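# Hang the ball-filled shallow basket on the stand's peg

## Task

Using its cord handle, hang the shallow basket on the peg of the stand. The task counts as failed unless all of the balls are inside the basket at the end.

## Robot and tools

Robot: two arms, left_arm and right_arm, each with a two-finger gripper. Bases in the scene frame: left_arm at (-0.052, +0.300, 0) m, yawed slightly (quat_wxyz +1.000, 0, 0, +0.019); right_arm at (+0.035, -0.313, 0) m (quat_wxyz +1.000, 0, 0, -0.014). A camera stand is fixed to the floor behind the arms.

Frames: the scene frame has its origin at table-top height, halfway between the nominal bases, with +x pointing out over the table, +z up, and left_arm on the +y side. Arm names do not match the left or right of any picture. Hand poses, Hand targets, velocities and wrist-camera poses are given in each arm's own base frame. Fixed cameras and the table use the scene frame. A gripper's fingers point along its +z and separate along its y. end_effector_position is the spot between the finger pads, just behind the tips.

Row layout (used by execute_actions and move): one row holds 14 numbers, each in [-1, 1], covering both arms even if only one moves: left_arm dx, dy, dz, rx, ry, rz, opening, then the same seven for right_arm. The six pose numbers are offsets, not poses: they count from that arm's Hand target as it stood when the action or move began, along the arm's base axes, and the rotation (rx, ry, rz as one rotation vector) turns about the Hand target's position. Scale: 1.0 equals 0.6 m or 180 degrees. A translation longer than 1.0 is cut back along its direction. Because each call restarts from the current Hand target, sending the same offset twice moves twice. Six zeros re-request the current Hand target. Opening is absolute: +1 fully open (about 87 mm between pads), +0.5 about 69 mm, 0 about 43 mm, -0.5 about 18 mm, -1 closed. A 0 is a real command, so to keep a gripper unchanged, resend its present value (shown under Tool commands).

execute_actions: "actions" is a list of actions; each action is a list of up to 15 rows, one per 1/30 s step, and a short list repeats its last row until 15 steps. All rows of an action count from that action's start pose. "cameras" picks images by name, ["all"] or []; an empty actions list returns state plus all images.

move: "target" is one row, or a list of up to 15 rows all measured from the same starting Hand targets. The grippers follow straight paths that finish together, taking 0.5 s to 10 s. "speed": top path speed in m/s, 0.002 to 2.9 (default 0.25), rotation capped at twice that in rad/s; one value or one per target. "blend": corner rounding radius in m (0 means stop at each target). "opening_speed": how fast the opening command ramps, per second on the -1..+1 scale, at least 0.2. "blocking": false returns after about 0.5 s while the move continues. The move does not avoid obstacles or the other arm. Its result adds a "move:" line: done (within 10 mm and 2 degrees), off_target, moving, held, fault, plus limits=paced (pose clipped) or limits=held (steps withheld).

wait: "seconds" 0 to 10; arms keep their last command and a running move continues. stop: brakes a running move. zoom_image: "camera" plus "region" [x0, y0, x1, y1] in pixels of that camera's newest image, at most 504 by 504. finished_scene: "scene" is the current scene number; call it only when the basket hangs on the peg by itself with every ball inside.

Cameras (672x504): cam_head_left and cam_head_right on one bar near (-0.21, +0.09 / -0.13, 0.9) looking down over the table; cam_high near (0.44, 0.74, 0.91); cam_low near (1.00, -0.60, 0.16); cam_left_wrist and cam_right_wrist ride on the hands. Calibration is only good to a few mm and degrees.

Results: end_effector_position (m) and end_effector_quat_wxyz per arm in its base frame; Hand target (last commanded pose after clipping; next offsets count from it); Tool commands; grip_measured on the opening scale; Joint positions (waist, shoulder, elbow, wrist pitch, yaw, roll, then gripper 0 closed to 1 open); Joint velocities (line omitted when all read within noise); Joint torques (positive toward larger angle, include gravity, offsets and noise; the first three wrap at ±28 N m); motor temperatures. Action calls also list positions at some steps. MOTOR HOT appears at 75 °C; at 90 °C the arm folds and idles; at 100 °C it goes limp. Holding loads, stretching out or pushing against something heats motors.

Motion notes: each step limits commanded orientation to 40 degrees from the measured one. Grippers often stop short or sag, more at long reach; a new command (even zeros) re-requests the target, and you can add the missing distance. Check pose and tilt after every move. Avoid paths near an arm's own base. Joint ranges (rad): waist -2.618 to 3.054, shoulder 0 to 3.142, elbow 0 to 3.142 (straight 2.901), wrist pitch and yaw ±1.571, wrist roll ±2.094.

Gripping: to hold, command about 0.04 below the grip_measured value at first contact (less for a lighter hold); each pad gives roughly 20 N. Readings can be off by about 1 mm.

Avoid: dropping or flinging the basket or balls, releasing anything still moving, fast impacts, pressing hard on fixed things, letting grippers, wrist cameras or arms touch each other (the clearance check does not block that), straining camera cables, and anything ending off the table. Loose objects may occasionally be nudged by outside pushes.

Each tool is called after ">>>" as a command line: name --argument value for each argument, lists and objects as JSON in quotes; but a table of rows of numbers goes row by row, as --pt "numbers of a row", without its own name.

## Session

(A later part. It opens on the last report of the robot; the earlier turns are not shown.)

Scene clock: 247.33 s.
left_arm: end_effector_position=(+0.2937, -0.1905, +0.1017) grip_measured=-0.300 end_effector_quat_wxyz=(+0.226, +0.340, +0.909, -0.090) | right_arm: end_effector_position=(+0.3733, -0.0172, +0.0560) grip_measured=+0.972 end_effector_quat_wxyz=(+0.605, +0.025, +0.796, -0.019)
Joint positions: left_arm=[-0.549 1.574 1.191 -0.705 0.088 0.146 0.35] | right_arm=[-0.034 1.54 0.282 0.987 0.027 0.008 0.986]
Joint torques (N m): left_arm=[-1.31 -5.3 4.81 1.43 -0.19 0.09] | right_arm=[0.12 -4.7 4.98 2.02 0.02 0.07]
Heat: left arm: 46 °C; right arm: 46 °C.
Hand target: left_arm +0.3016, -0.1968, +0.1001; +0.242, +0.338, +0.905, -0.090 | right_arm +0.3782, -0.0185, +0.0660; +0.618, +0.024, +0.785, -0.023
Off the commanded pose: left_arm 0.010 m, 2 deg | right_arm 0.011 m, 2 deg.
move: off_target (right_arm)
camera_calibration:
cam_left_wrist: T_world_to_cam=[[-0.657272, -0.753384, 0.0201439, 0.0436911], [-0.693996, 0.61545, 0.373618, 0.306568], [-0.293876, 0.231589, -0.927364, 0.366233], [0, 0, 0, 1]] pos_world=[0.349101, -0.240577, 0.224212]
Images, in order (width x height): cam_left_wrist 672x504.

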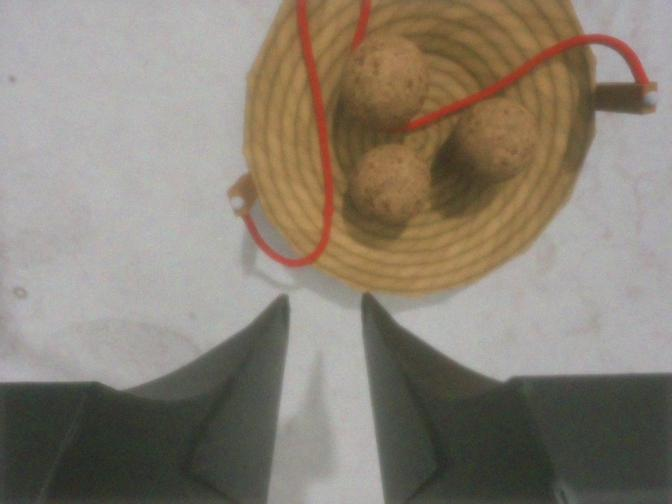

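>>> wait --seconds 0.1 --cameras '["cam_high","cam_low","cam_head_left","cam_head_right"]'

Scene clock: 291.07 s.
left_arm: end_effector_position=(+0.2939, -0.1902, +0.1016) grip_measured=-0.300 end_effector_quat_wxyz=(+0.226, +0.340, +0.909, -0.089) | right_arm: end_effector_position=(+0.3733, -0.0172, +0.0560) grip_measured=+0.972 end_effector_quat_wxyz=(+0.605, +0.025, +0.796, -0.019)
Joint positions: left_arm=[-0.549 1.574 1.191 -0.705 0.086 0.146 0.35] | right_arm=[-0.034 1.54 0.282 0.987 0.027 0.008 0.986]
Joint torques (N m): left_arm=[-1.42 -5.3 4.79 1.43 -0.2 0.09] | right_arm=[0.09 -4.67 5 2.02 0.02 0.07]
Heat: left arm: 42 °C; right arm: 46 °C.
Hand target: left_arm +0.3016, -0.1968, +0.1001; +0.242, +0.338, +0.905, -0.090 | right_arm +0.3782, -0.0185, +0.0660; +0.618, +0.024, +0.785, -0.023
Tool commands: left_gripper/opening=-0.3 right_gripper/opening=+1.0
Off the commanded pose: left_arm 0.010 m, 2 deg | right_arm 0.011 m, 2 deg.
wait: 0.10 s; at rest from the start
Images, in order (width x height): cam_head_left 672x504, cam_head_right 672x504, cam_high 672x504, cam_low 672x504.

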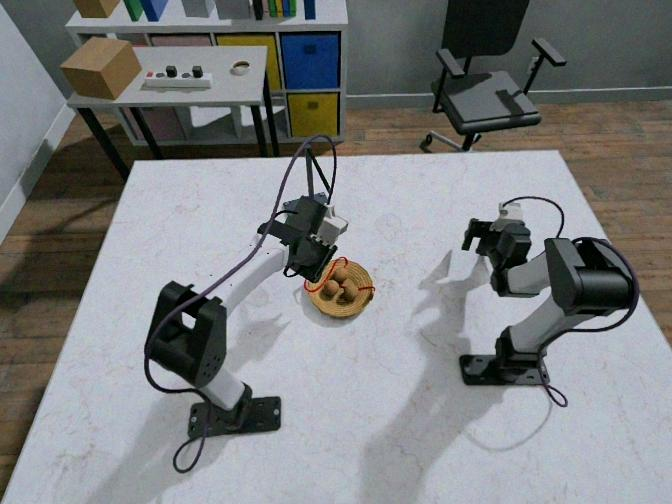

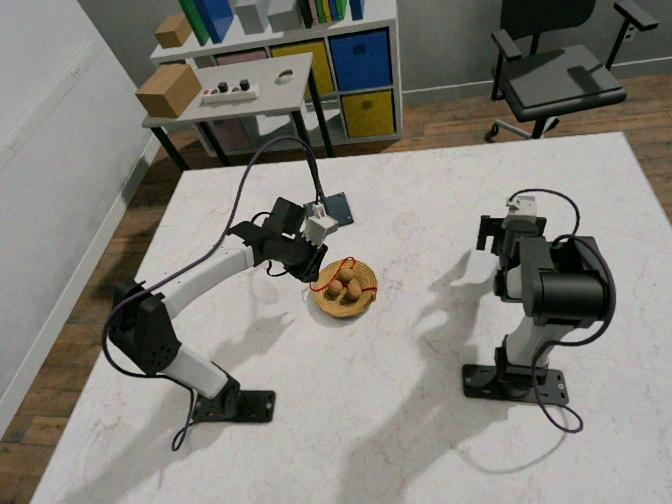

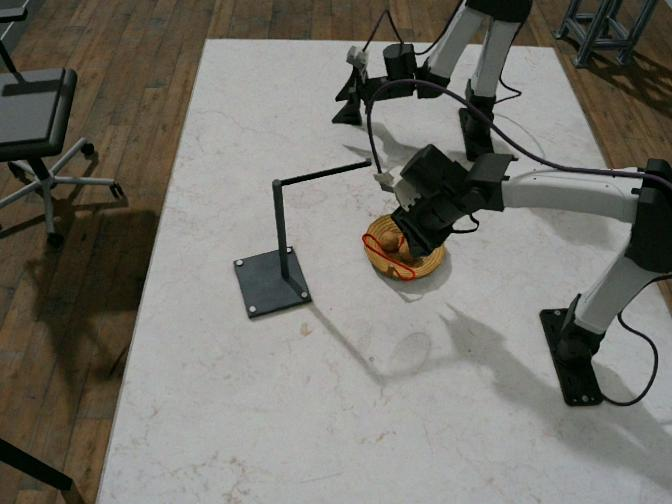

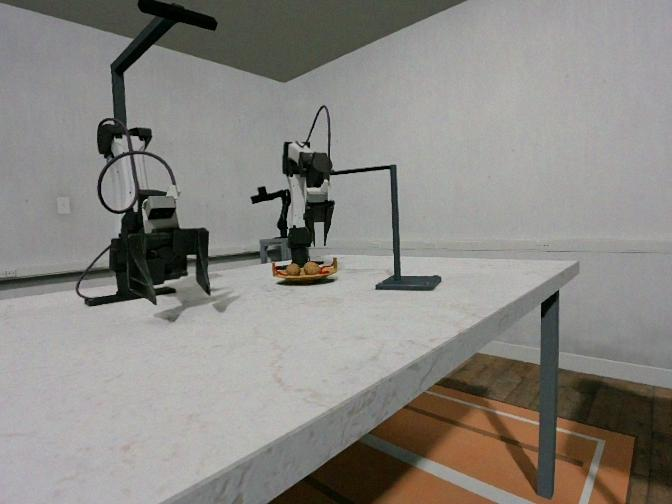

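>>> move --pt "-0.07 0.12 0.06 0 0 -0.1 -0.3 0 0 0 0 0 0 1" --pt "0.03 0.1 0.04 0 0 -0.428 0.0 0 0 0 0 0 0 1" --pt "0.067 0.028 0.0 0 0 -0.428 0.0 0 0 0 0 0 0 1" --speed 0.2 --blend 0.03 --cameras '["cam_left_wrist","cam_high","cam_low","cam_head_left"]'

Scene clock: 361.43 s.
left_arm: end_effector_position=(+0.3317, -0.1707, +0.0960) grip_measured=+0.000 end_effector_quat_wxyz=(+0.111, +0.829, +0.501, -0.222) | right_arm: end_effector_position=(+0.3733, -0.0172, +0.0560) grip_measured=+0.972 end_effector_quat_wxyz=(+0.605, +0.025, +0.796, -0.019)
Joint positions: left_arm=[-0.351 2.043 1.782 -1.426 0.49 1.733 0.5] | right_arm=[-0.034 1.54 0.282 0.987 0.027 0.008 0.986]
Joint torques (N m): left_arm=[-0.9 -7.58 7.12 0.15 0.4 0.12] | right_arm=[0.1 -4.64 4.98 2.03 0.02 0.08]
Heat: left arm: 42 °C; right arm: 47 °C.
Hand target: left_arm +0.3418, -0.1801, +0.1001; +0.133, +0.828, +0.498, -0.221 | right_arm +0.3782, -0.0185, +0.0660; +0.618, +0.024, +0.785, -0.023
Off the commanded pose: left_arm 0.014 m, 3 deg | right_arm 0.011 m, 2 deg.
move: off_target (left_arm, right_arm); blend cut to 0 m at target 2
camera_calibration:
cam_left_wrist: T_world_to_cam=[[-0.879552, 0.473238, 0.0493447, 0.364043], [0.457134, 0.811716, 0.363518, -0.0244861], [0.131977, 0.34229, -0.93028, 0.245496], [0, 0, 0, 1]] pos_world=[0.298989, -0.236434, 0.219317]
Images, in order (width x height): cam_head_left 672x504, cam_high 672x504, cam_low 672x504, cam_left_wrist 672x504.

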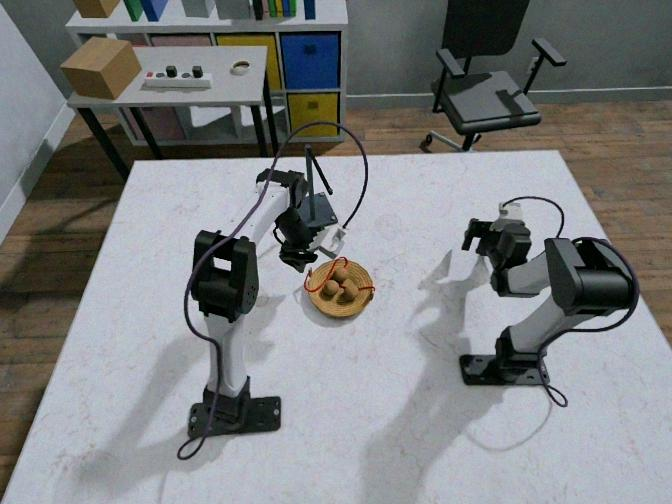

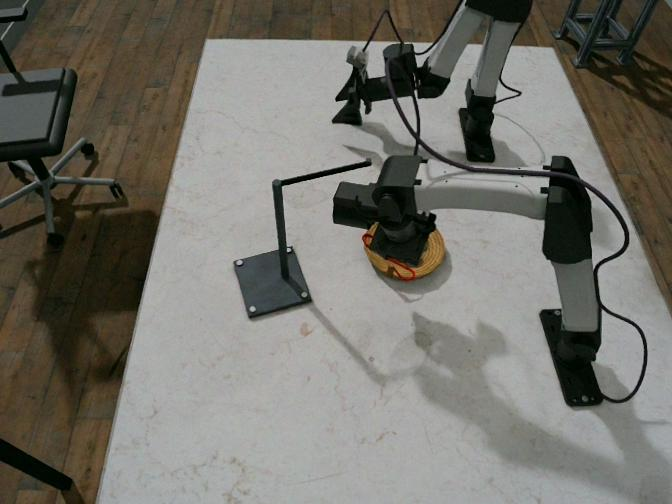

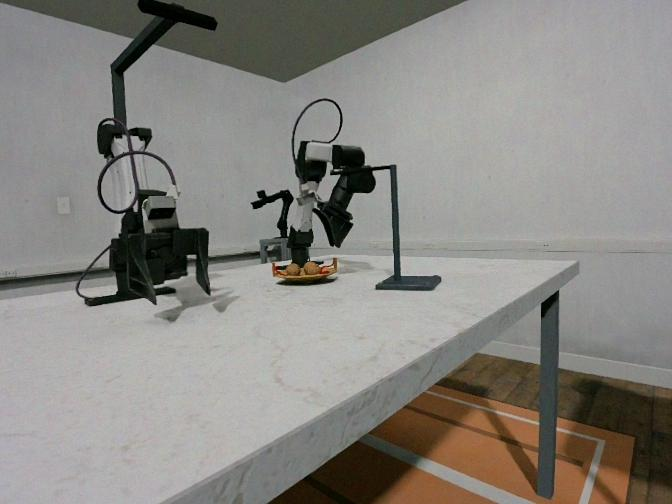

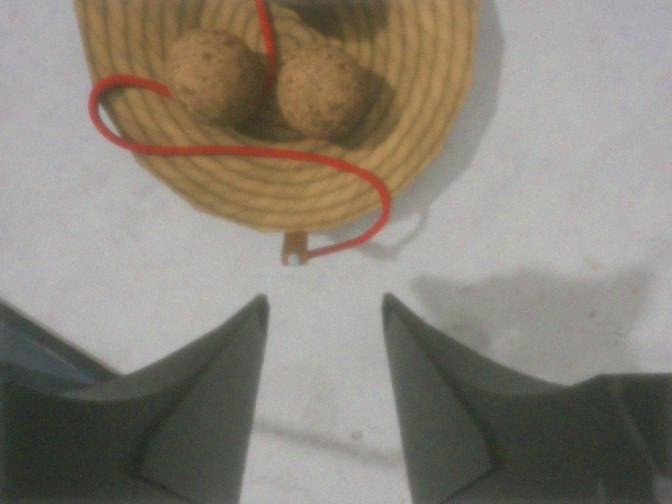

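>>> move --target '[0.0137,-0.015,-0.095,0,0,0,-0.2,0,0,0,0,0,0,1]' --speed 0.1 --cameras '["cam_left_wrist"]'

Scene clock: 373.50 s.
left_arm: end_effector_position=(+0.3499, -0.1803, +0.0485) grip_measured=-0.200 end_effector_quat_wxyz=(+0.123, +0.830, +0.501, -0.212) | right_arm: end_effector_position=(+0.3733, -0.0172, +0.0560) grip_measured=+0.972 end_effector_quat_wxyz=(+0.605, +0.025, +0.796, -0.019)
Joint positions: left_arm=[-0.358 2.111 1.698 -1.235 0.49 1.716 0.4] | right_arm=[-0.034 1.54 0.282 0.987 0.027 0.008 0.986]
Joint torques (N m): left_arm=[-1.54 -8.12 3.86 0.3 0.41 0.12] | right_arm=[0.12 -4.67 4.97 2.02 0.02 0.08]
Heat: left arm: 43 °C; right arm: 47 °C.
Hand target: left_arm +0.3501, -0.1890, +0.0432; +0.133, +0.828, +0.498, -0.221 | right_arm +0.3782, -0.0185, +0.0660; +0.618, +0.024, +0.785, -0.023
Off the commanded pose: left_arm 0.010 m, 2 deg | right_arm 0.011 m, 2 deg.
move: off_target (right_arm)
camera_calibration:
cam_left_wrist: T_world_to_cam=[[-0.884143, 0.466796, 0.0198294, 0.388767], [0.440402, 0.818476, 0.368976, -0.000941328], [0.156007, 0.33496, -0.929227, 0.19239], [0, 0, 0, 1]] pos_world=[0.314126, -0.245147, 0.171412]
Images, in order (width x height): cam_left_wrist 672x504.

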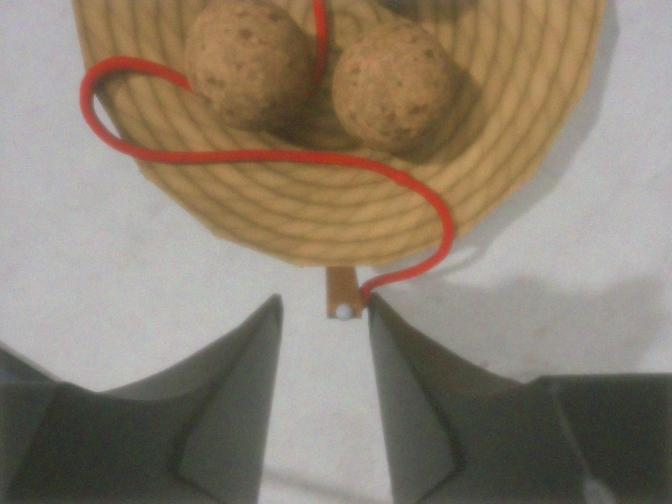

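>>> move --pt "-0.0128 -0.001 -0.01 0 0 0 -0.2 0 0 0 0 0 0 1" --pt "-0.0128 -0.001 -0.01 0 0 0 -1 0 0 0 0 0 0 1" --speed 0.06 --opening_speed 0.6 --cameras '["cam_left_wrist"]'

Scene clock: 382.63 s.
left_arm: end_effector_position=(+0.3434, -0.1818, +0.0347) grip_measured=-0.598 end_effector_quat_wxyz=(+0.119, +0.829, +0.502, -0.217) | right_arm: end_effector_position=(+0.3733, -0.0172, +0.0560) grip_measured=+0.972 end_effector_quat_wxyz=(+0.605, +0.025, +0.796, -0.019)
Joint positions: left_arm=[-0.367 2.111 1.641 -1.186 0.493 1.707 0.201] | right_arm=[-0.034 1.54 0.282 0.987 0.027 0.008 0.986]
Joint torques (N m): left_arm=[-1.52 -10.03 3.56 0.21 0.38 0.12] | right_arm=[0.12 -4.67 4.98 2.03 0.02 0.07]
Heat: left arm: 44 °C; right arm: 47 °C.
Hand target: left_arm +0.3424, -0.1897, +0.0372; +0.133, +0.828, +0.498, -0.221 | right_arm +0.3782, -0.0185, +0.0660; +0.618, +0.024, +0.785, -0.023
Off the commanded pose: left_arm 0.008 m, 2 deg | right_arm 0.011 m, 2 deg.
move: off_target (right_arm)
camera_calibration:
cam_left_wrist: T_world_to_cam=[[-0.883785, 0.466835, 0.0314564, 0.383502], [0.44493, 0.817705, 0.365233, 0.00671996], [0.144782, 0.336783, -0.930384, 0.185334], [0, 0, 0, 1]] pos_world=[0.30911, -0.246945, 0.157914]
Images, in order (width x height): cam_left_wrist 672x504.

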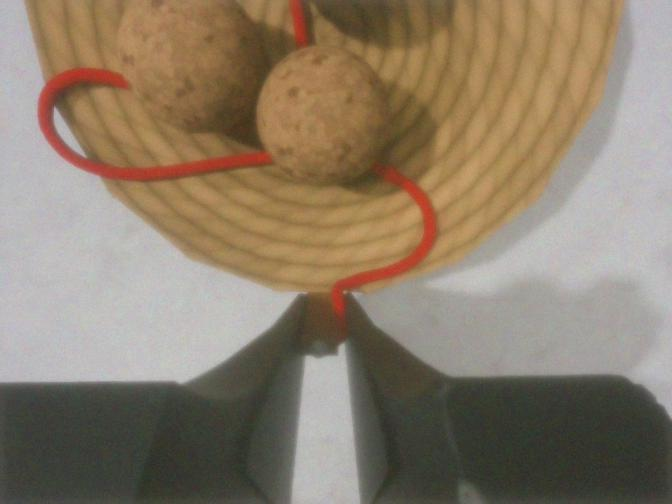

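>>> move --pt "0 0 0.013 0 0 0 -1 0 0 0 0 0 0 1" --pt "-0.263 0.012 0.013 0 0 0.25 -1 0 0 0 0 0 0 1" --speed 0.05 --cameras '["cam_left_wrist","cam_high","cam_low","cam_head_right"]'

Scene clock: 398.47 s.
left_arm: end_effector_position=(+0.1765, -0.1736, +0.0385) grip_measured=-0.598 end_effector_quat_wxyz=(+0.174, +0.574, +0.785, -0.152) | right_arm: end_effector_position=(+0.3733, -0.0172, +0.0560) grip_measured=+0.972 end_effector_quat_wxyz=(+0.605, +0.025, +0.796, -0.019)
Joint positions: left_arm=[-0.657 1.309 0.723 -0.614 0.292 0.551 0.201] | right_arm=[-0.034 1.54 0.282 0.987 0.027 0.008 0.986]
Joint torques (N m): left_arm=[-1.54 -6.05 4.36 1.29 -0.02 0.1] | right_arm=[0.09 -4.66 4.97 2.03 0.02 0.08]
Heat: left arm: 47 °C; right arm: 47 °C.
Hand target: left_arm +0.1846, -0.1824, +0.0449; +0.208, +0.574, +0.777, -0.153 | right_arm +0.3782, -0.0185, +0.0660; +0.618, +0.024, +0.785, -0.023
Off the commanded pose: left_arm 0.014 m, 4 deg | right_arm 0.011 m, 2 deg.
move: off_target (left_arm, right_arm)
camera_calibration:
cam_left_wrist: T_world_to_cam=[[-0.954228, -0.294863, 0.050051, 0.111497], [-0.252033, 0.882881, 0.396234, 0.205901], [-0.161024, 0.365483, -0.916784, 0.268743], [0, 0, 0, 1]] pos_world=[0.201561, -0.247131, 0.159214]
Images, in order (width x height): cam_head_right 672x504, cam_high 672x504, cam_low 672x504, cam_left_wrist 672x504.

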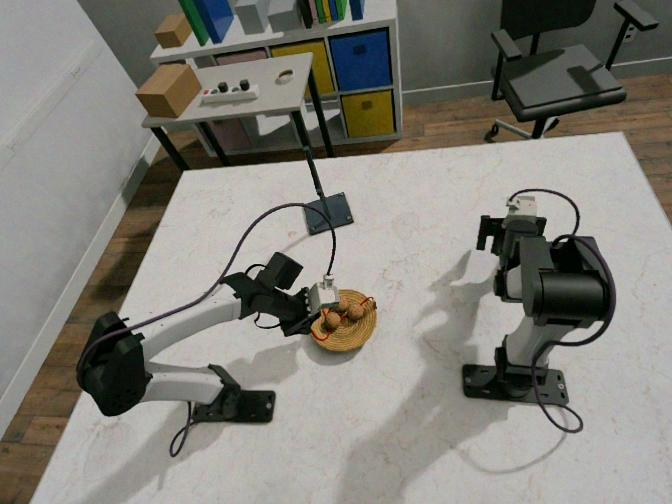

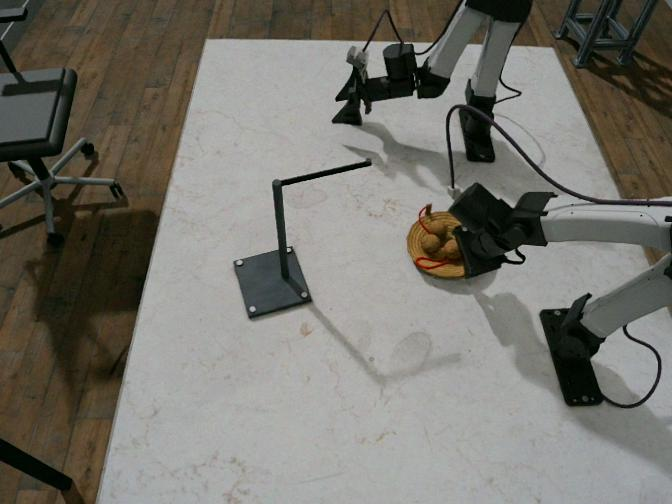

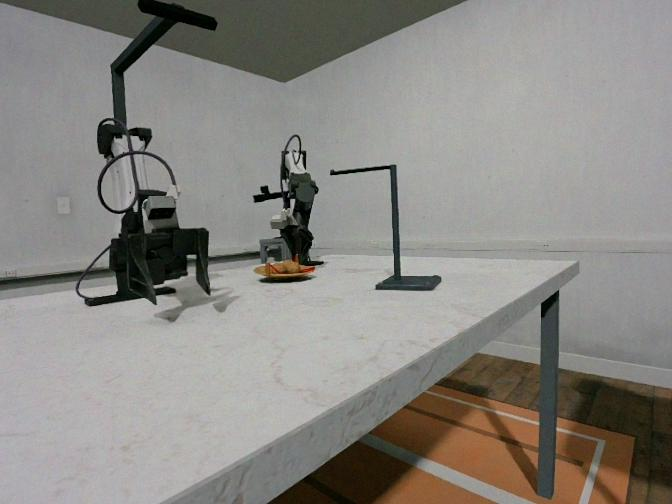

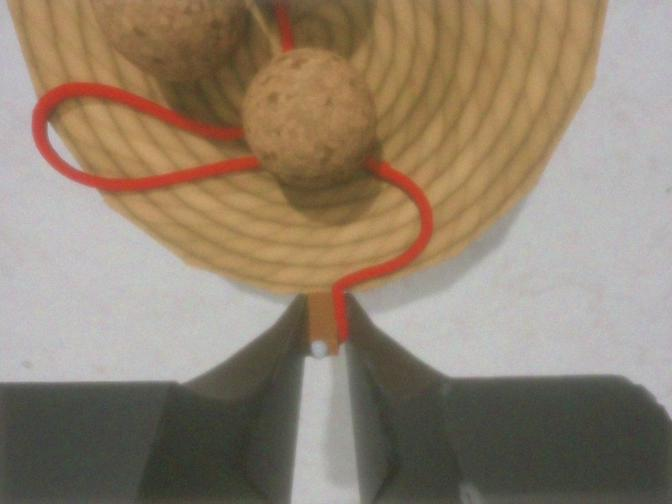

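>>> move --pt "0 0 0 0 0 0 -0.2 0 0 0 0 0 0 1" --pt "-0.005 0.015 0.1 0 0 0 -0.2 0 0 0 0 0 0 1" --pt "0.02 0.02 0.16 0 0 0.22 -0.2 0 0 0 0 0 0 1" --pt "0.12 -0.01 0.17 0 0 0.45 -0.2 0 0 0 0 0 0 1" --speed '[0.1,0.1,0.2,0.2]' --blend '[0,0.0,0.03,0]' --opening_speed 0.8 --cameras '["all"]'

Scene clock: 452.50 s.
left_arm: end_effector_position=(+0.2501, -0.1859, +0.1386) grip_measured=-0.200 end_effector_quat_wxyz=(+0.244, -0.057, +0.968, +0.015) | right_arm: end_effector_position=(+0.3733, -0.0172, +0.0560) grip_measured=+0.972 end_effector_quat_wxyz=(+0.605, +0.025, +0.796, -0.019)
Joint positions: left_arm=[-0.753 1.508 1.291 -1.021 -0.371 -0.807 0.4] | right_arm=[-0.034 1.54 0.282 0.987 0.027 0.008 0.986]
Joint torques (N m): left_arm=[-1.39 -4.4 8.09 0.58 -0.58 0.06] | right_arm=[0.12 -4.68 5 2.03 0.02 0.08]
Heat: left arm: 43 °C; right arm: 48 °C.
Hand target: left_arm +0.2566, -0.1884, +0.1470; +0.258, -0.068, +0.964, +0.018 | right_arm +0.3782, -0.0185, +0.0660; +0.618, +0.024, +0.785, -0.023
Off the commanded pose: left_arm 0.011 m, 2 deg | right_arm 0.011 m, 2 deg.
move: off_target (left_arm, right_arm)
camera_calibration:
cam_left_wrist: T_world_to_cam=[[0.117378, -0.993037, 0.00995576, -0.219114], [-0.922636, -0.105337, 0.371007, 0.183235], [-0.367375, -0.0527337, -0.928577, 0.352379], [0, 0, 0, 1]] pos_world=[0.324234, -0.179704, 0.261411]
cam_right_wrist: T_world_to_cam=[[-0.0798393, -0.996791, -0.00581455, 0.0102545], [-0.901027, 0.0746614, -0.42729, 0.384122], [0.426352, -0.0288754, -0.904096, 0.0344115], [0, 0, 0, 1]] pos_world=[0.332251, -0.0174638, 0.195302]

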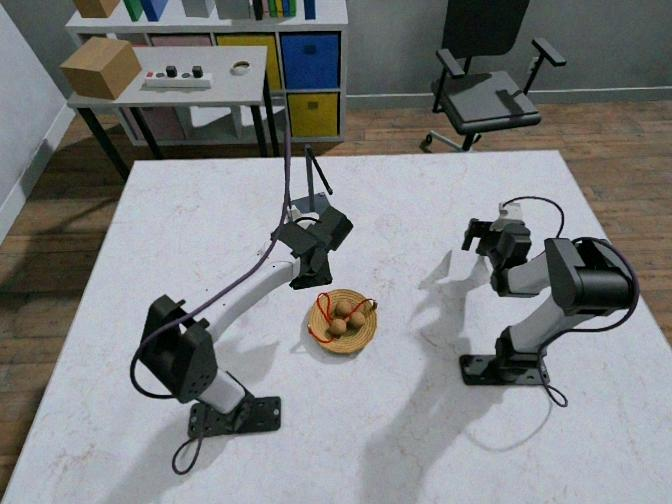

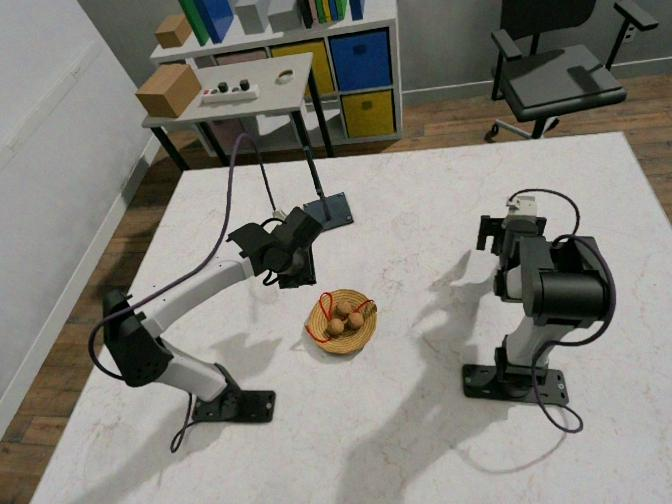

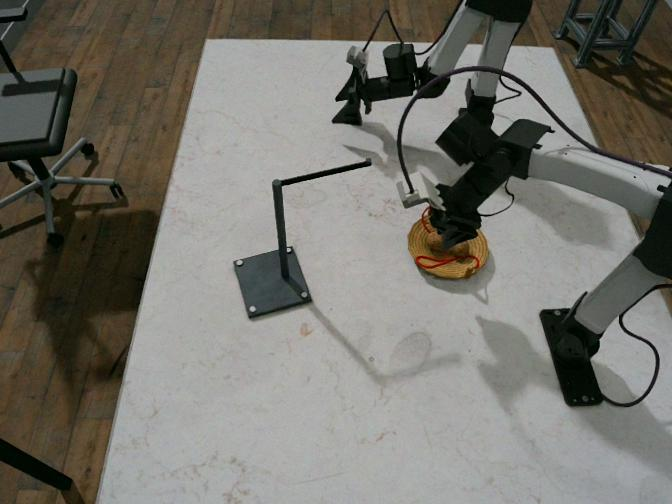

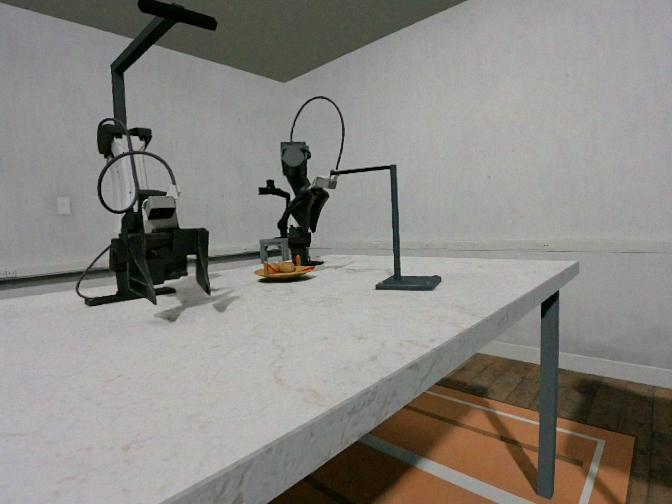

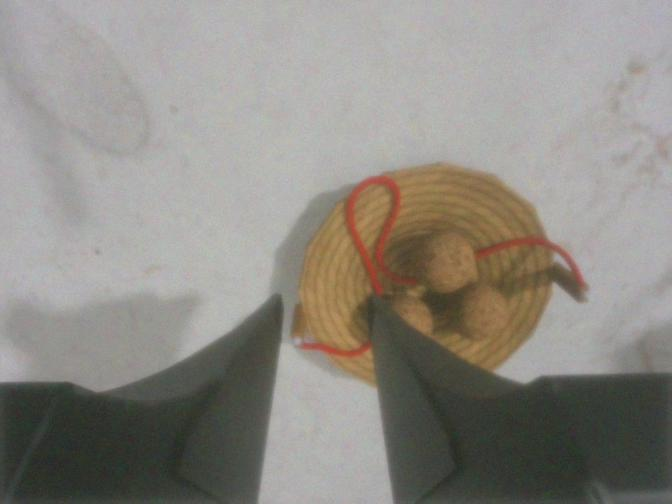

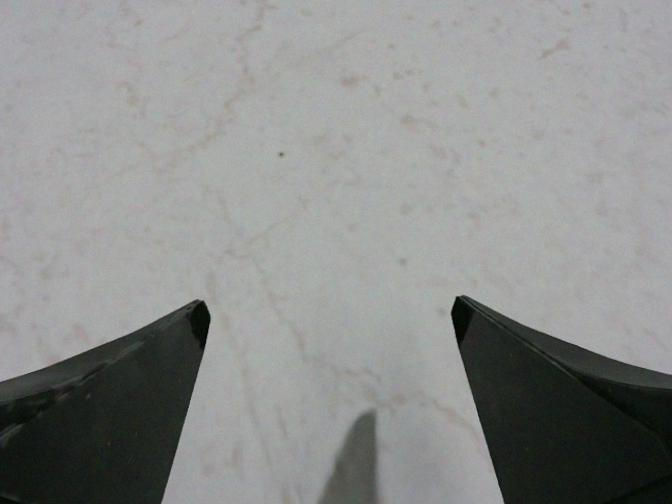

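>>> move --pt "0.0223 -0.0722 -0.1 0 0 0.15 -0.2 0 0 0 0 0 0 1" --speed 0.15 --cameras '["cam_left_wrist","cam_high"]'

Scene clock: 497.67 s.
left_arm: end_effector_position=(+0.2617, -0.2275, +0.0810) grip_measured=-0.200 end_effector_quat_wxyz=(+0.228, -0.283, +0.928, +0.079) | right_arm: end_effector_position=(+0.3733, -0.0172, +0.0560) grip_measured=+0.972 end_effector_quat_wxyz=(+0.605, +0.025, +0.796, -0.019)
Joint positions: left_arm=[-0.846 1.832 1.437 -1.125 -0.484 -1.425 0.4] | right_arm=[-0.034 1.54 0.282 0.987 0.027 0.008 0.986]
Joint torques (N m): left_arm=[-1.47 -6.23 7.46 0.17 -0.71 0.05] | right_arm=[0.09 -4.7 5 2.04 0.02 0.08]
Motor temperatures (°C): left_arm=[30 41 46 32 29 28 32] | right_arm=[27 37 34 48 26 31 28]
Heat: left arm: 46 °C; right arm: 48 °C.
Hand target: left_arm +0.2699, -0.2318, +0.0870; +0.246, -0.291, +0.921, +0.078 | right_arm +0.3782, -0.0185, +0.0660; +0.618, +0.024, +0.785, -0.023
Off the commanded pose: left_arm 0.011 m, 2 deg | right_arm 0.011 m, 2 deg.
move: off_target (left_arm, right_arm)
camera_calibration:
cam_left_wrist: T_world_to_cam=[[0.561666, -0.827334, -0.00711044, -0.338512], [-0.764687, -0.522379, 0.377325, 0.0741876], [-0.315888, -0.206493, -0.926054, 0.252262], [0, 0, 0, 1]] pos_world=[0.326547, -0.189218, 0.203208]
Images, in order (width x height): cam_high 672x504, cam_left_wrist 672x504.

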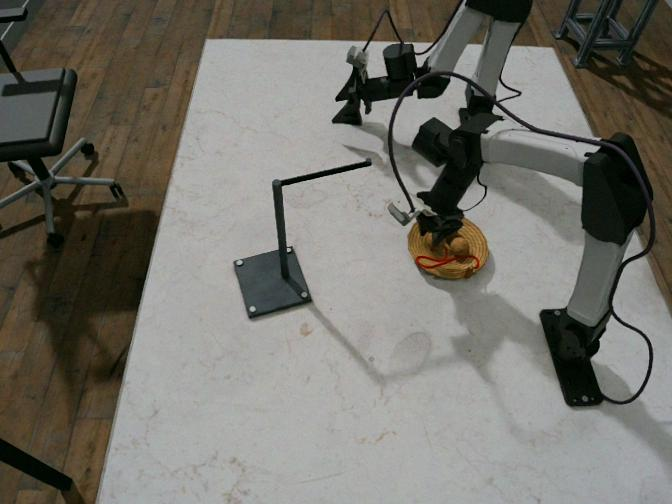

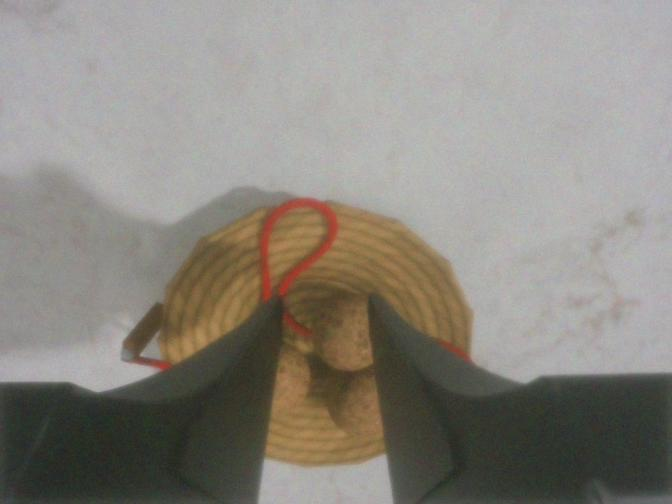

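>>> move --target '[0,0,-0.08,0,0,0,-0.2,0,0,0,0,0,0,1]' --speed 0.1 --cameras '["cam_left_wrist","cam_high"]'

Scene clock: 507.23 s.
left_arm: end_effector_position=(+0.2643, -0.2301, +0.0428) grip_measured=-0.200 end_effector_quat_wxyz=(+0.228, -0.283, +0.928, +0.079) | right_arm: end_effector_position=(+0.3733, -0.0172, +0.0560) grip_measured=+0.972 end_effector_quat_wxyz=(+0.605, +0.025, +0.796, -0.019)
Joint positions: left_arm=[-0.846 1.877 1.34 -0.982 -0.486 -1.427 0.4] | right_arm=[-0.034 1.54 0.282 0.987 0.027 0.008 0.986]
Joint torques (N m): left_arm=[-1.46 -6.72 3.92 0.53 -0.69 0.05] | right_arm=[0.09 -4.66 4.98 2.03 0.02 0.07]
Heat: left arm: 46 °C; right arm: 48 °C.
Hand target: left_arm +0.2699, -0.2317, +0.0389; +0.246, -0.291, +0.921, +0.078 | right_arm +0.3782, -0.0185, +0.0660; +0.618, +0.024, +0.785, -0.023
Off the commanded pose: left_arm 0.007 m, 2 deg | right_arm 0.011 m, 2 deg.
move: off_target (right_arm)
camera_calibration:
cam_left_wrist: T_world_to_cam=[[0.56285, -0.826536, -0.00621248, -0.342446], [-0.764636, -0.523523, 0.37584, 0.0890796], [-0.313898, -0.206791, -0.926664, 0.2166], [0, 0, 0, 1]] pos_world=[0.328849, -0.191617, 0.165108]
Images, in order (width x height): cam_high 672x504, cam_left_wrist 672x504.

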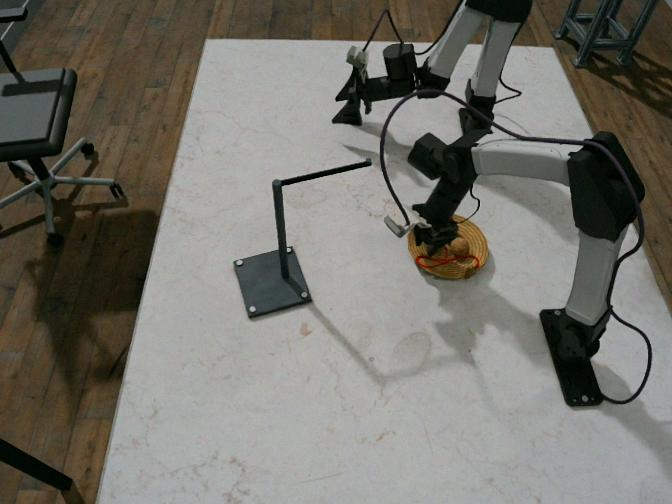

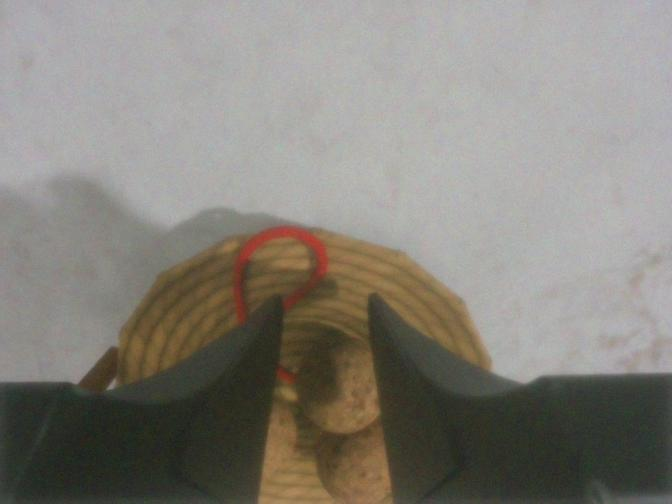

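>>> move --pt "0 0.0095 -0.008 0 0 0 -0.2 0 0 0 0 0 0 1" --pt "0 0.0095 -0.024 0 0 0 -0.2 0 0 0 0 0 0 1" --speed 0.05 --cameras '["cam_left_wrist"]'

Scene clock: 514.90 s.
left_arm: end_effector_position=(+0.2615, -0.2269, +0.0298) grip_measured=-0.200 end_effector_quat_wxyz=(+0.229, -0.284, +0.928, +0.079) | right_arm: end_effector_position=(+0.3733, -0.0172, +0.0560) grip_measured=+0.972 end_effector_quat_wxyz=(+0.605, +0.025, +0.796, -0.019)
Joint positions: left_arm=[-0.846 1.877 1.285 -0.927 -0.486 -1.427 0.4] | right_arm=[-0.034 1.54 0.282 0.987 0.027 0.008 0.986]
Joint torques (N m): left_arm=[-0.4 -6.5 3.6 0.63 -0.68 0.16] | right_arm=[0.09 -4.67 5 2.03 0.02 0.08]
Heat: left arm: 45 °C; right arm: 48 °C.
Hand target: left_arm +0.2699, -0.2260, +0.0245; +0.246, -0.291, +0.921, +0.078 | right_arm +0.3782, -0.0185, +0.0660; +0.618, +0.024, +0.785, -0.023
Off the commanded pose: left_arm 0.010 m, 2 deg | right_arm 0.011 m, 2 deg.
move: off_target (right_arm)
camera_calibration:
cam_left_wrist: T_world_to_cam=[[0.562842, -0.826546, -0.00551645, -0.338356], [-0.764804, -0.523307, 0.3758, 0.0935248], [-0.313503, -0.207297, -0.926684, 0.204084], [0, 0, 0, 1]] pos_world=[0.32595, -0.188418, 0.152108]
Images, in order (width x height): cam_left_wrist 672x504.

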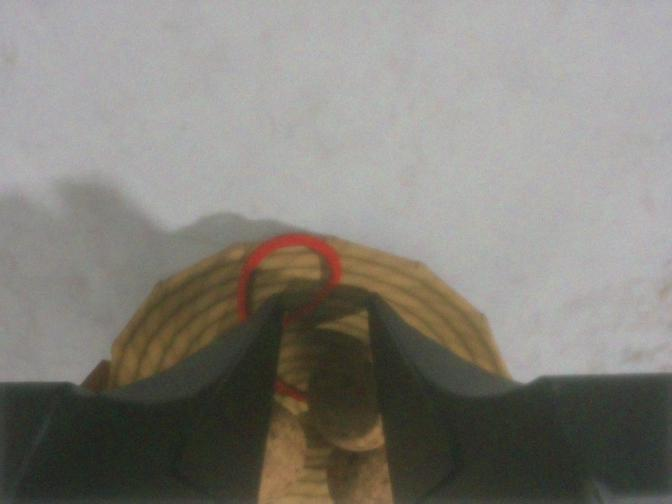

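>>> move --pt "0 0.004 -0.012 0 0 0 -0.2 0 0 0 0 0 0 1" --pt "0 0.004 -0.012 0 0 0 -1 0 0 0 0 0 0 1" --speed 0.05 --opening_speed 0.7 --cameras '["cam_left_wrist"]'

Scene clock: 520.87 s.
left_arm: end_effector_position=(+0.2695, -0.2305, +0.0259) grip_measured=-0.918 end_effector_quat_wxyz=(+0.245, -0.288, +0.923, +0.065) | right_arm: end_effector_position=(+0.3733, -0.0172, +0.0560) grip_measured=+0.972 end_effector_quat_wxyz=(+0.605, +0.025, +0.796, -0.019)
Joint positions: left_arm=[-0.845 1.877 1.263 -0.864 -0.504 -1.427 0.041] | right_arm=[-0.034 1.54 0.282 0.987 0.027 0.008 0.986]
Joint torques (N m): left_arm=[-0.05 -6.24 3.28 0.41 -0.51 0.22] | right_arm=[0.12 -4.67 4.98 2.02 0.02 0.08]
Heat: left arm: 44 °C; right arm: 48 °C.
Hand target: left_arm +0.2700, -0.2237, +0.0174; +0.246, -0.291, +0.921, +0.078 | right_arm +0.3782, -0.0185, +0.0660; +0.618, +0.024, +0.785, -0.023
Off the commanded pose: left_arm 0.011 m, 2 deg | right_arm 0.011 m, 2 deg.
move: off_target (left_arm, right_arm); target 2's new opening was sent with left_arm's hand 0.011 m and 2 deg from that target
camera_calibration:
cam_left_wrist: T_world_to_cam=[[0.564304, -0.824924, 0.0325755, -0.346871], [-0.778417, -0.518516, 0.353848, 0.10453], [-0.275007, -0.225035, -0.934736, 0.187972], [0, 0, 0, 1]] pos_world=[0.328803, -0.189641, 0.150016]
Images, in order (width x height): cam_left_wrist 672x504.

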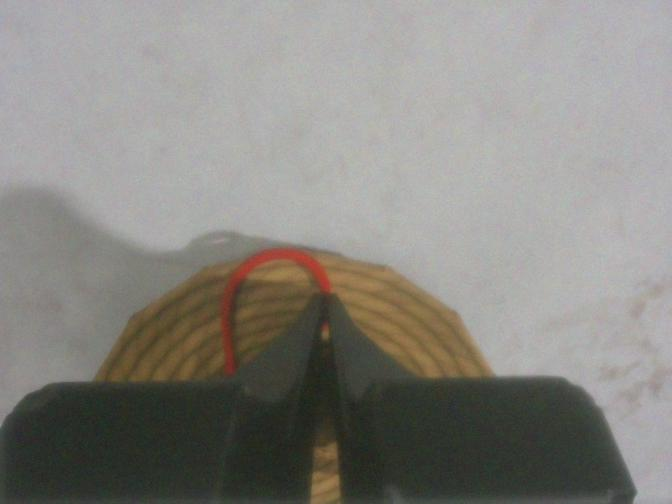

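>>> move --pt "-0.01 0 0.22 0 0 0 -1 0 0 0 0 0 0 1" --pt "-0.325 -0.127 0.17 0 0 -0.19 -1 0 0 0 0 0 0 1" --speed '[0.06,0.12]' --blend '[0.04,0]' --cameras '["cam_left_wrist","cam_high","cam_head_left"]'

Scene clock: 542.40 s.
left_arm: end_effector_position=(+0.0733, -0.2953, +0.1158) grip_measured=-0.918 end_effector_quat_wxyz=(+0.249, +0.007, +0.968, +0.021) | right_arm: end_effector_position=(+0.3733, -0.0172, +0.0560) grip_measured=+0.972 end_effector_quat_wxyz=(+0.605, +0.025, +0.796, -0.019)
Joint positions: left_arm=[-1.488 1.691 1.403 -1.28 -0.506 -1.474 0.041] | right_arm=[-0.034 1.54 0.282 0.987 0.027 0.008 0.986]
Joint torques (N m): left_arm=[-1.11 -7.94 3.9 0.43 -0.51 0.05] | right_arm=[0.1 -4.67 5.01 2.02 0.02 0.07]
Motor temperatures (°C): left_arm=[30 43 41 32 29 28 33] | right_arm=[27 37 34 48 26 31 28]
Heat: left arm: 43 °C; right arm: 48 °C.
Hand target: left_arm +0.0749, -0.2998, +0.1193; +0.258, -0.007, +0.966, +0.002 | right_arm +0.3782, -0.0185, +0.0660; +0.618, +0.024, +0.785, -0.023
Off the commanded pose: left_arm 0.006 m, 3 deg | right_arm 0.011 m, 2 deg.
move: off_target (left_arm, right_arm)
camera_calibration:
cam_left_wrist: T_world_to_cam=[[-0.00152406, -0.999436, -0.033533, -0.294848], [-0.932587, -0.010683, 0.360787, 0.0468332], [-0.360942, 0.0318223, -0.932045, 0.285385], [0, 0, 0, 1]] pos_world=[0.146234, -0.303263, 0.239208]
Images, in order (width x height): cam_head_left 672x504, cam_high 672x504, cam_left_wrist 672x504.

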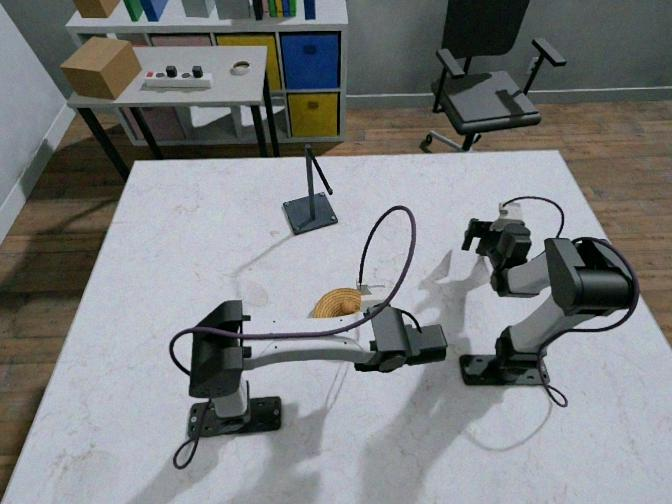

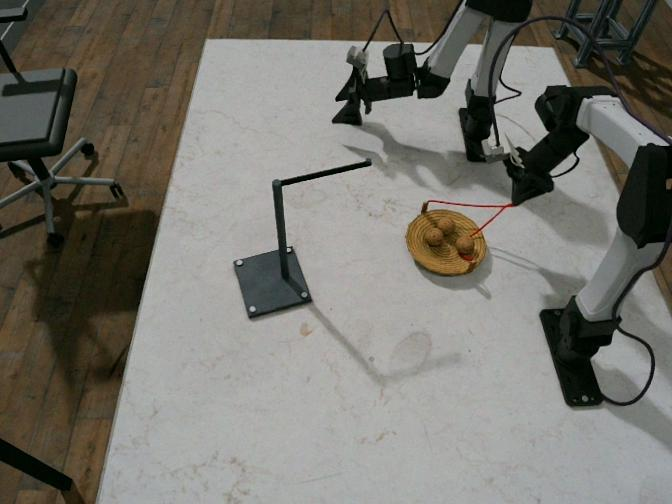

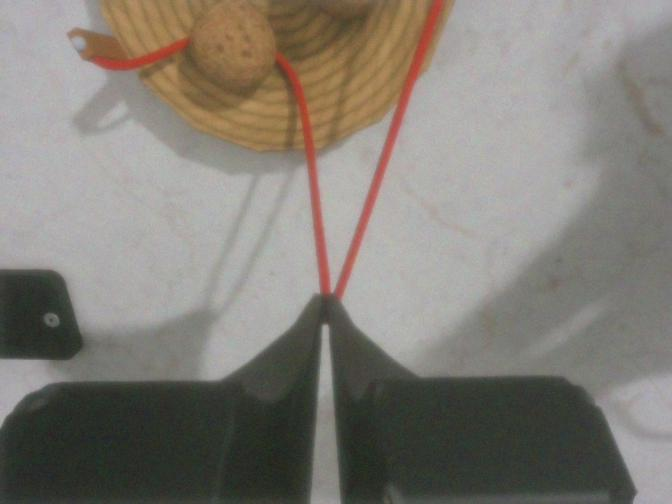

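>>> move --pt "0.02 0.005 -0.165 0 0 0 -1 0 0 0 0 0 0 1" --pt "0.02 0.005 -0.165 0 0 0 -0.2 0 0 0 0 0 0 1" --pt "-0.02 0.005 0.05 0 0 0 -0.2 0 0 0 0 0 0 1" --speed '[0.1,0.1,0.1]' --opening_speed 1 --cameras '["cam_left_wrist","cam_high","cam_head_right"]'

Scene clock: 554.93 s.
left_arm: end_effector_position=(+0.0621, -0.2902, +0.1326) grip_measured=-0.200 end_effector_quat_wxyz=(+0.249, +0.008, +0.968, +0.030) | right_arm: end_effector_position=(+0.3733, -0.0172, +0.0560) grip_measured=+0.972 end_effector_quat_wxyz=(+0.605, +0.025, +0.796, -0.019)
Joint positions: left_arm=[-1.525 1.692 1.47 -1.386 -0.506 -1.519 0.4] | right_arm=[-0.034 1.54 0.282 0.987 0.027 0.008 0.986]
Joint torques (N m): left_arm=[-1.43 -8.65 7.21 0.04 -0.51 0.04] | right_arm=[0.12 -4.66 5 2.02 0.02 0.08]
Heat: left arm: 44 °C; right arm: 48 °C.
Hand target: left_arm +0.0629, -0.2968, +0.1494; +0.258, -0.007, +0.966, +0.002 | right_arm +0.3782, -0.0185, +0.0660; +0.618, +0.024, +0.785, -0.023
Off the commanded pose: left_arm 0.018 m, 4 deg | right_arm 0.011 m, 2 deg.
move: off_target (left_arm, right_arm)
camera_calibration:
cam_left_wrist: T_world_to_cam=[[0.00111967, -0.998657, -0.0517932, -0.286739], [-0.932381, -0.0197645, 0.360936, 0.0277322], [-0.361475, 0.0478869, -0.931151, 0.30142], [0, 0, 0, 1]] pos_world=[0.135134, -0.300239, 0.255807]
Images, in order (width x height): cam_head_right 672x504, cam_high 672x504, cam_left_wrist 672x504.

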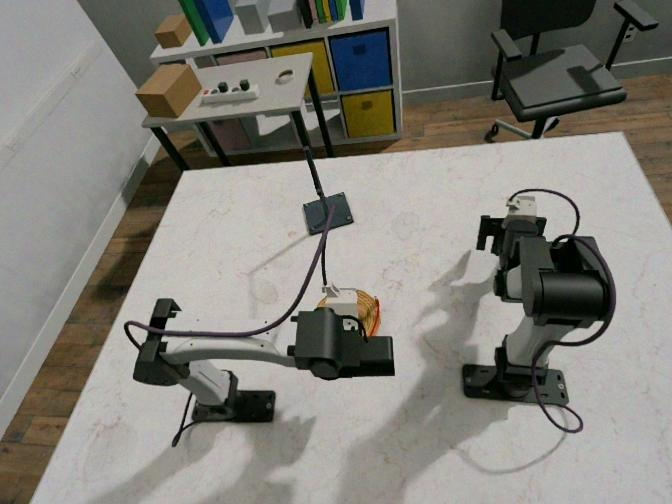

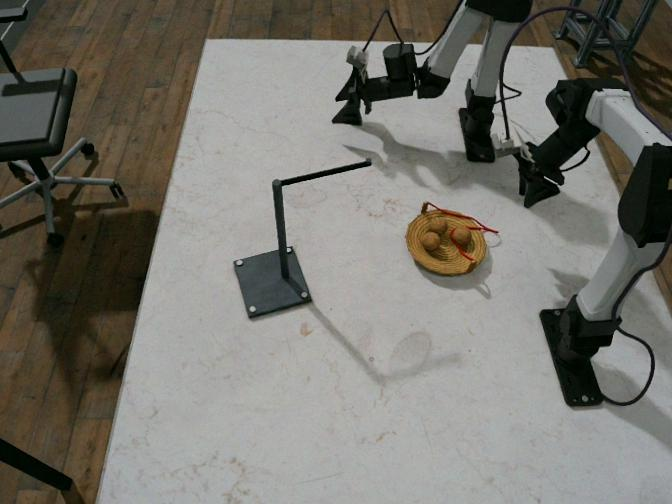

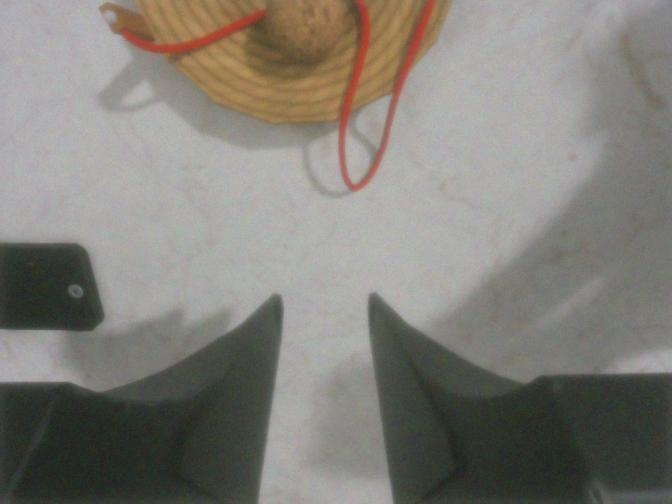

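>>> move --pt "0.0 0.03 0.0 -0.0566 -0.0709 -0.435 -0.4 0 0 0 0 0 0 1" --pt "0.042 -0.008 -0.08 -0.0566 -0.0709 -0.435 -0.4 0 0 0 0 0 0 1" --speed 0.25 --cameras '["cam_left_wrist","cam_high"]'

>>> zoom_image --camera "cam_high" --region '[390, 180, 530, 290]'

Scene clock: 594.37 s.
left_arm: end_effector_position=(+0.0844, -0.2913, +0.0987) grip_measured=-0.400 end_effector_quat_wxyz=(+0.282, +0.578, +0.731, -0.227) | right_arm: end_effector_position=(+0.3733, -0.0172, +0.0560) grip_measured=+0.972 end_effector_quat_wxyz=(+0.605, +0.025, +0.796, -0.019)
Joint positions: left_arm=[-1.263 1.174 0.751 -0.409 0.057 0.054 0.3] | right_arm=[-0.034 1.54 0.282 0.987 0.027 0.008 0.986]
Joint torques (N m): left_arm=[0.1 -2.66 5 1.82 0.03 0.35] | right_arm=[0.09 -4.67 4.98 2.02 0.02 0.08]
Heat: left arm: 46 °C; right arm: 48 °C.
Hand target: left_arm +0.0881, -0.3016, +0.1014; +0.297, +0.581, +0.718, -0.241 | right_arm +0.3782, -0.0185, +0.0660; +0.618, +0.024, +0.785, -0.023
Off the commanded pose: left_arm 0.011 m, 3 deg | right_arm 0.011 m, 2 deg.
move: off_target (left_arm, right_arm)
camera_calibration:
cam_left_wrist: T_world_to_cam=[[-0.974038, -0.225772, 0.0166639, 0.0110603], [-0.22167, 0.966105, 0.132301, 0.310557], [-0.045969, 0.125172, -0.99107, 0.27975], [0, 0, 0, 1]] pos_world=[0.0924741, -0.33255, 0.23598]
Images, in order (width x height): cam_high 672x504, cam_left_wrist 672x504.

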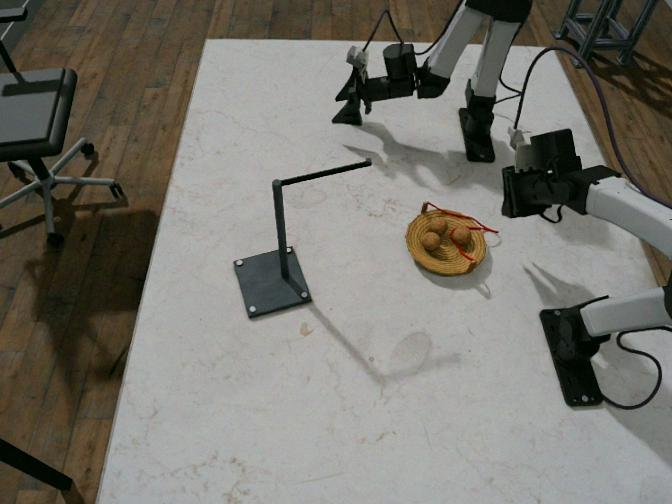

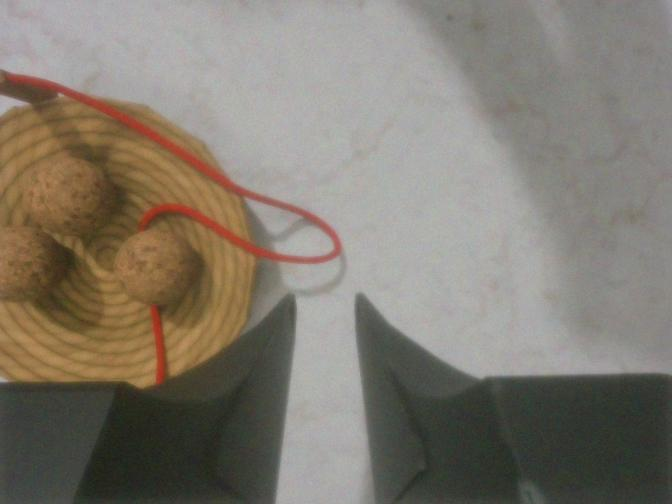

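Scaled by 3.600 from the camera's 672x504 image, which has a finer 960x720 frame.

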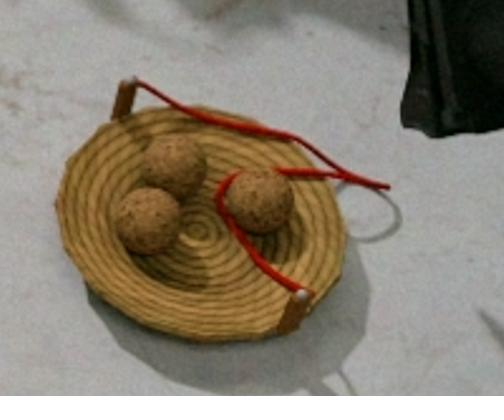

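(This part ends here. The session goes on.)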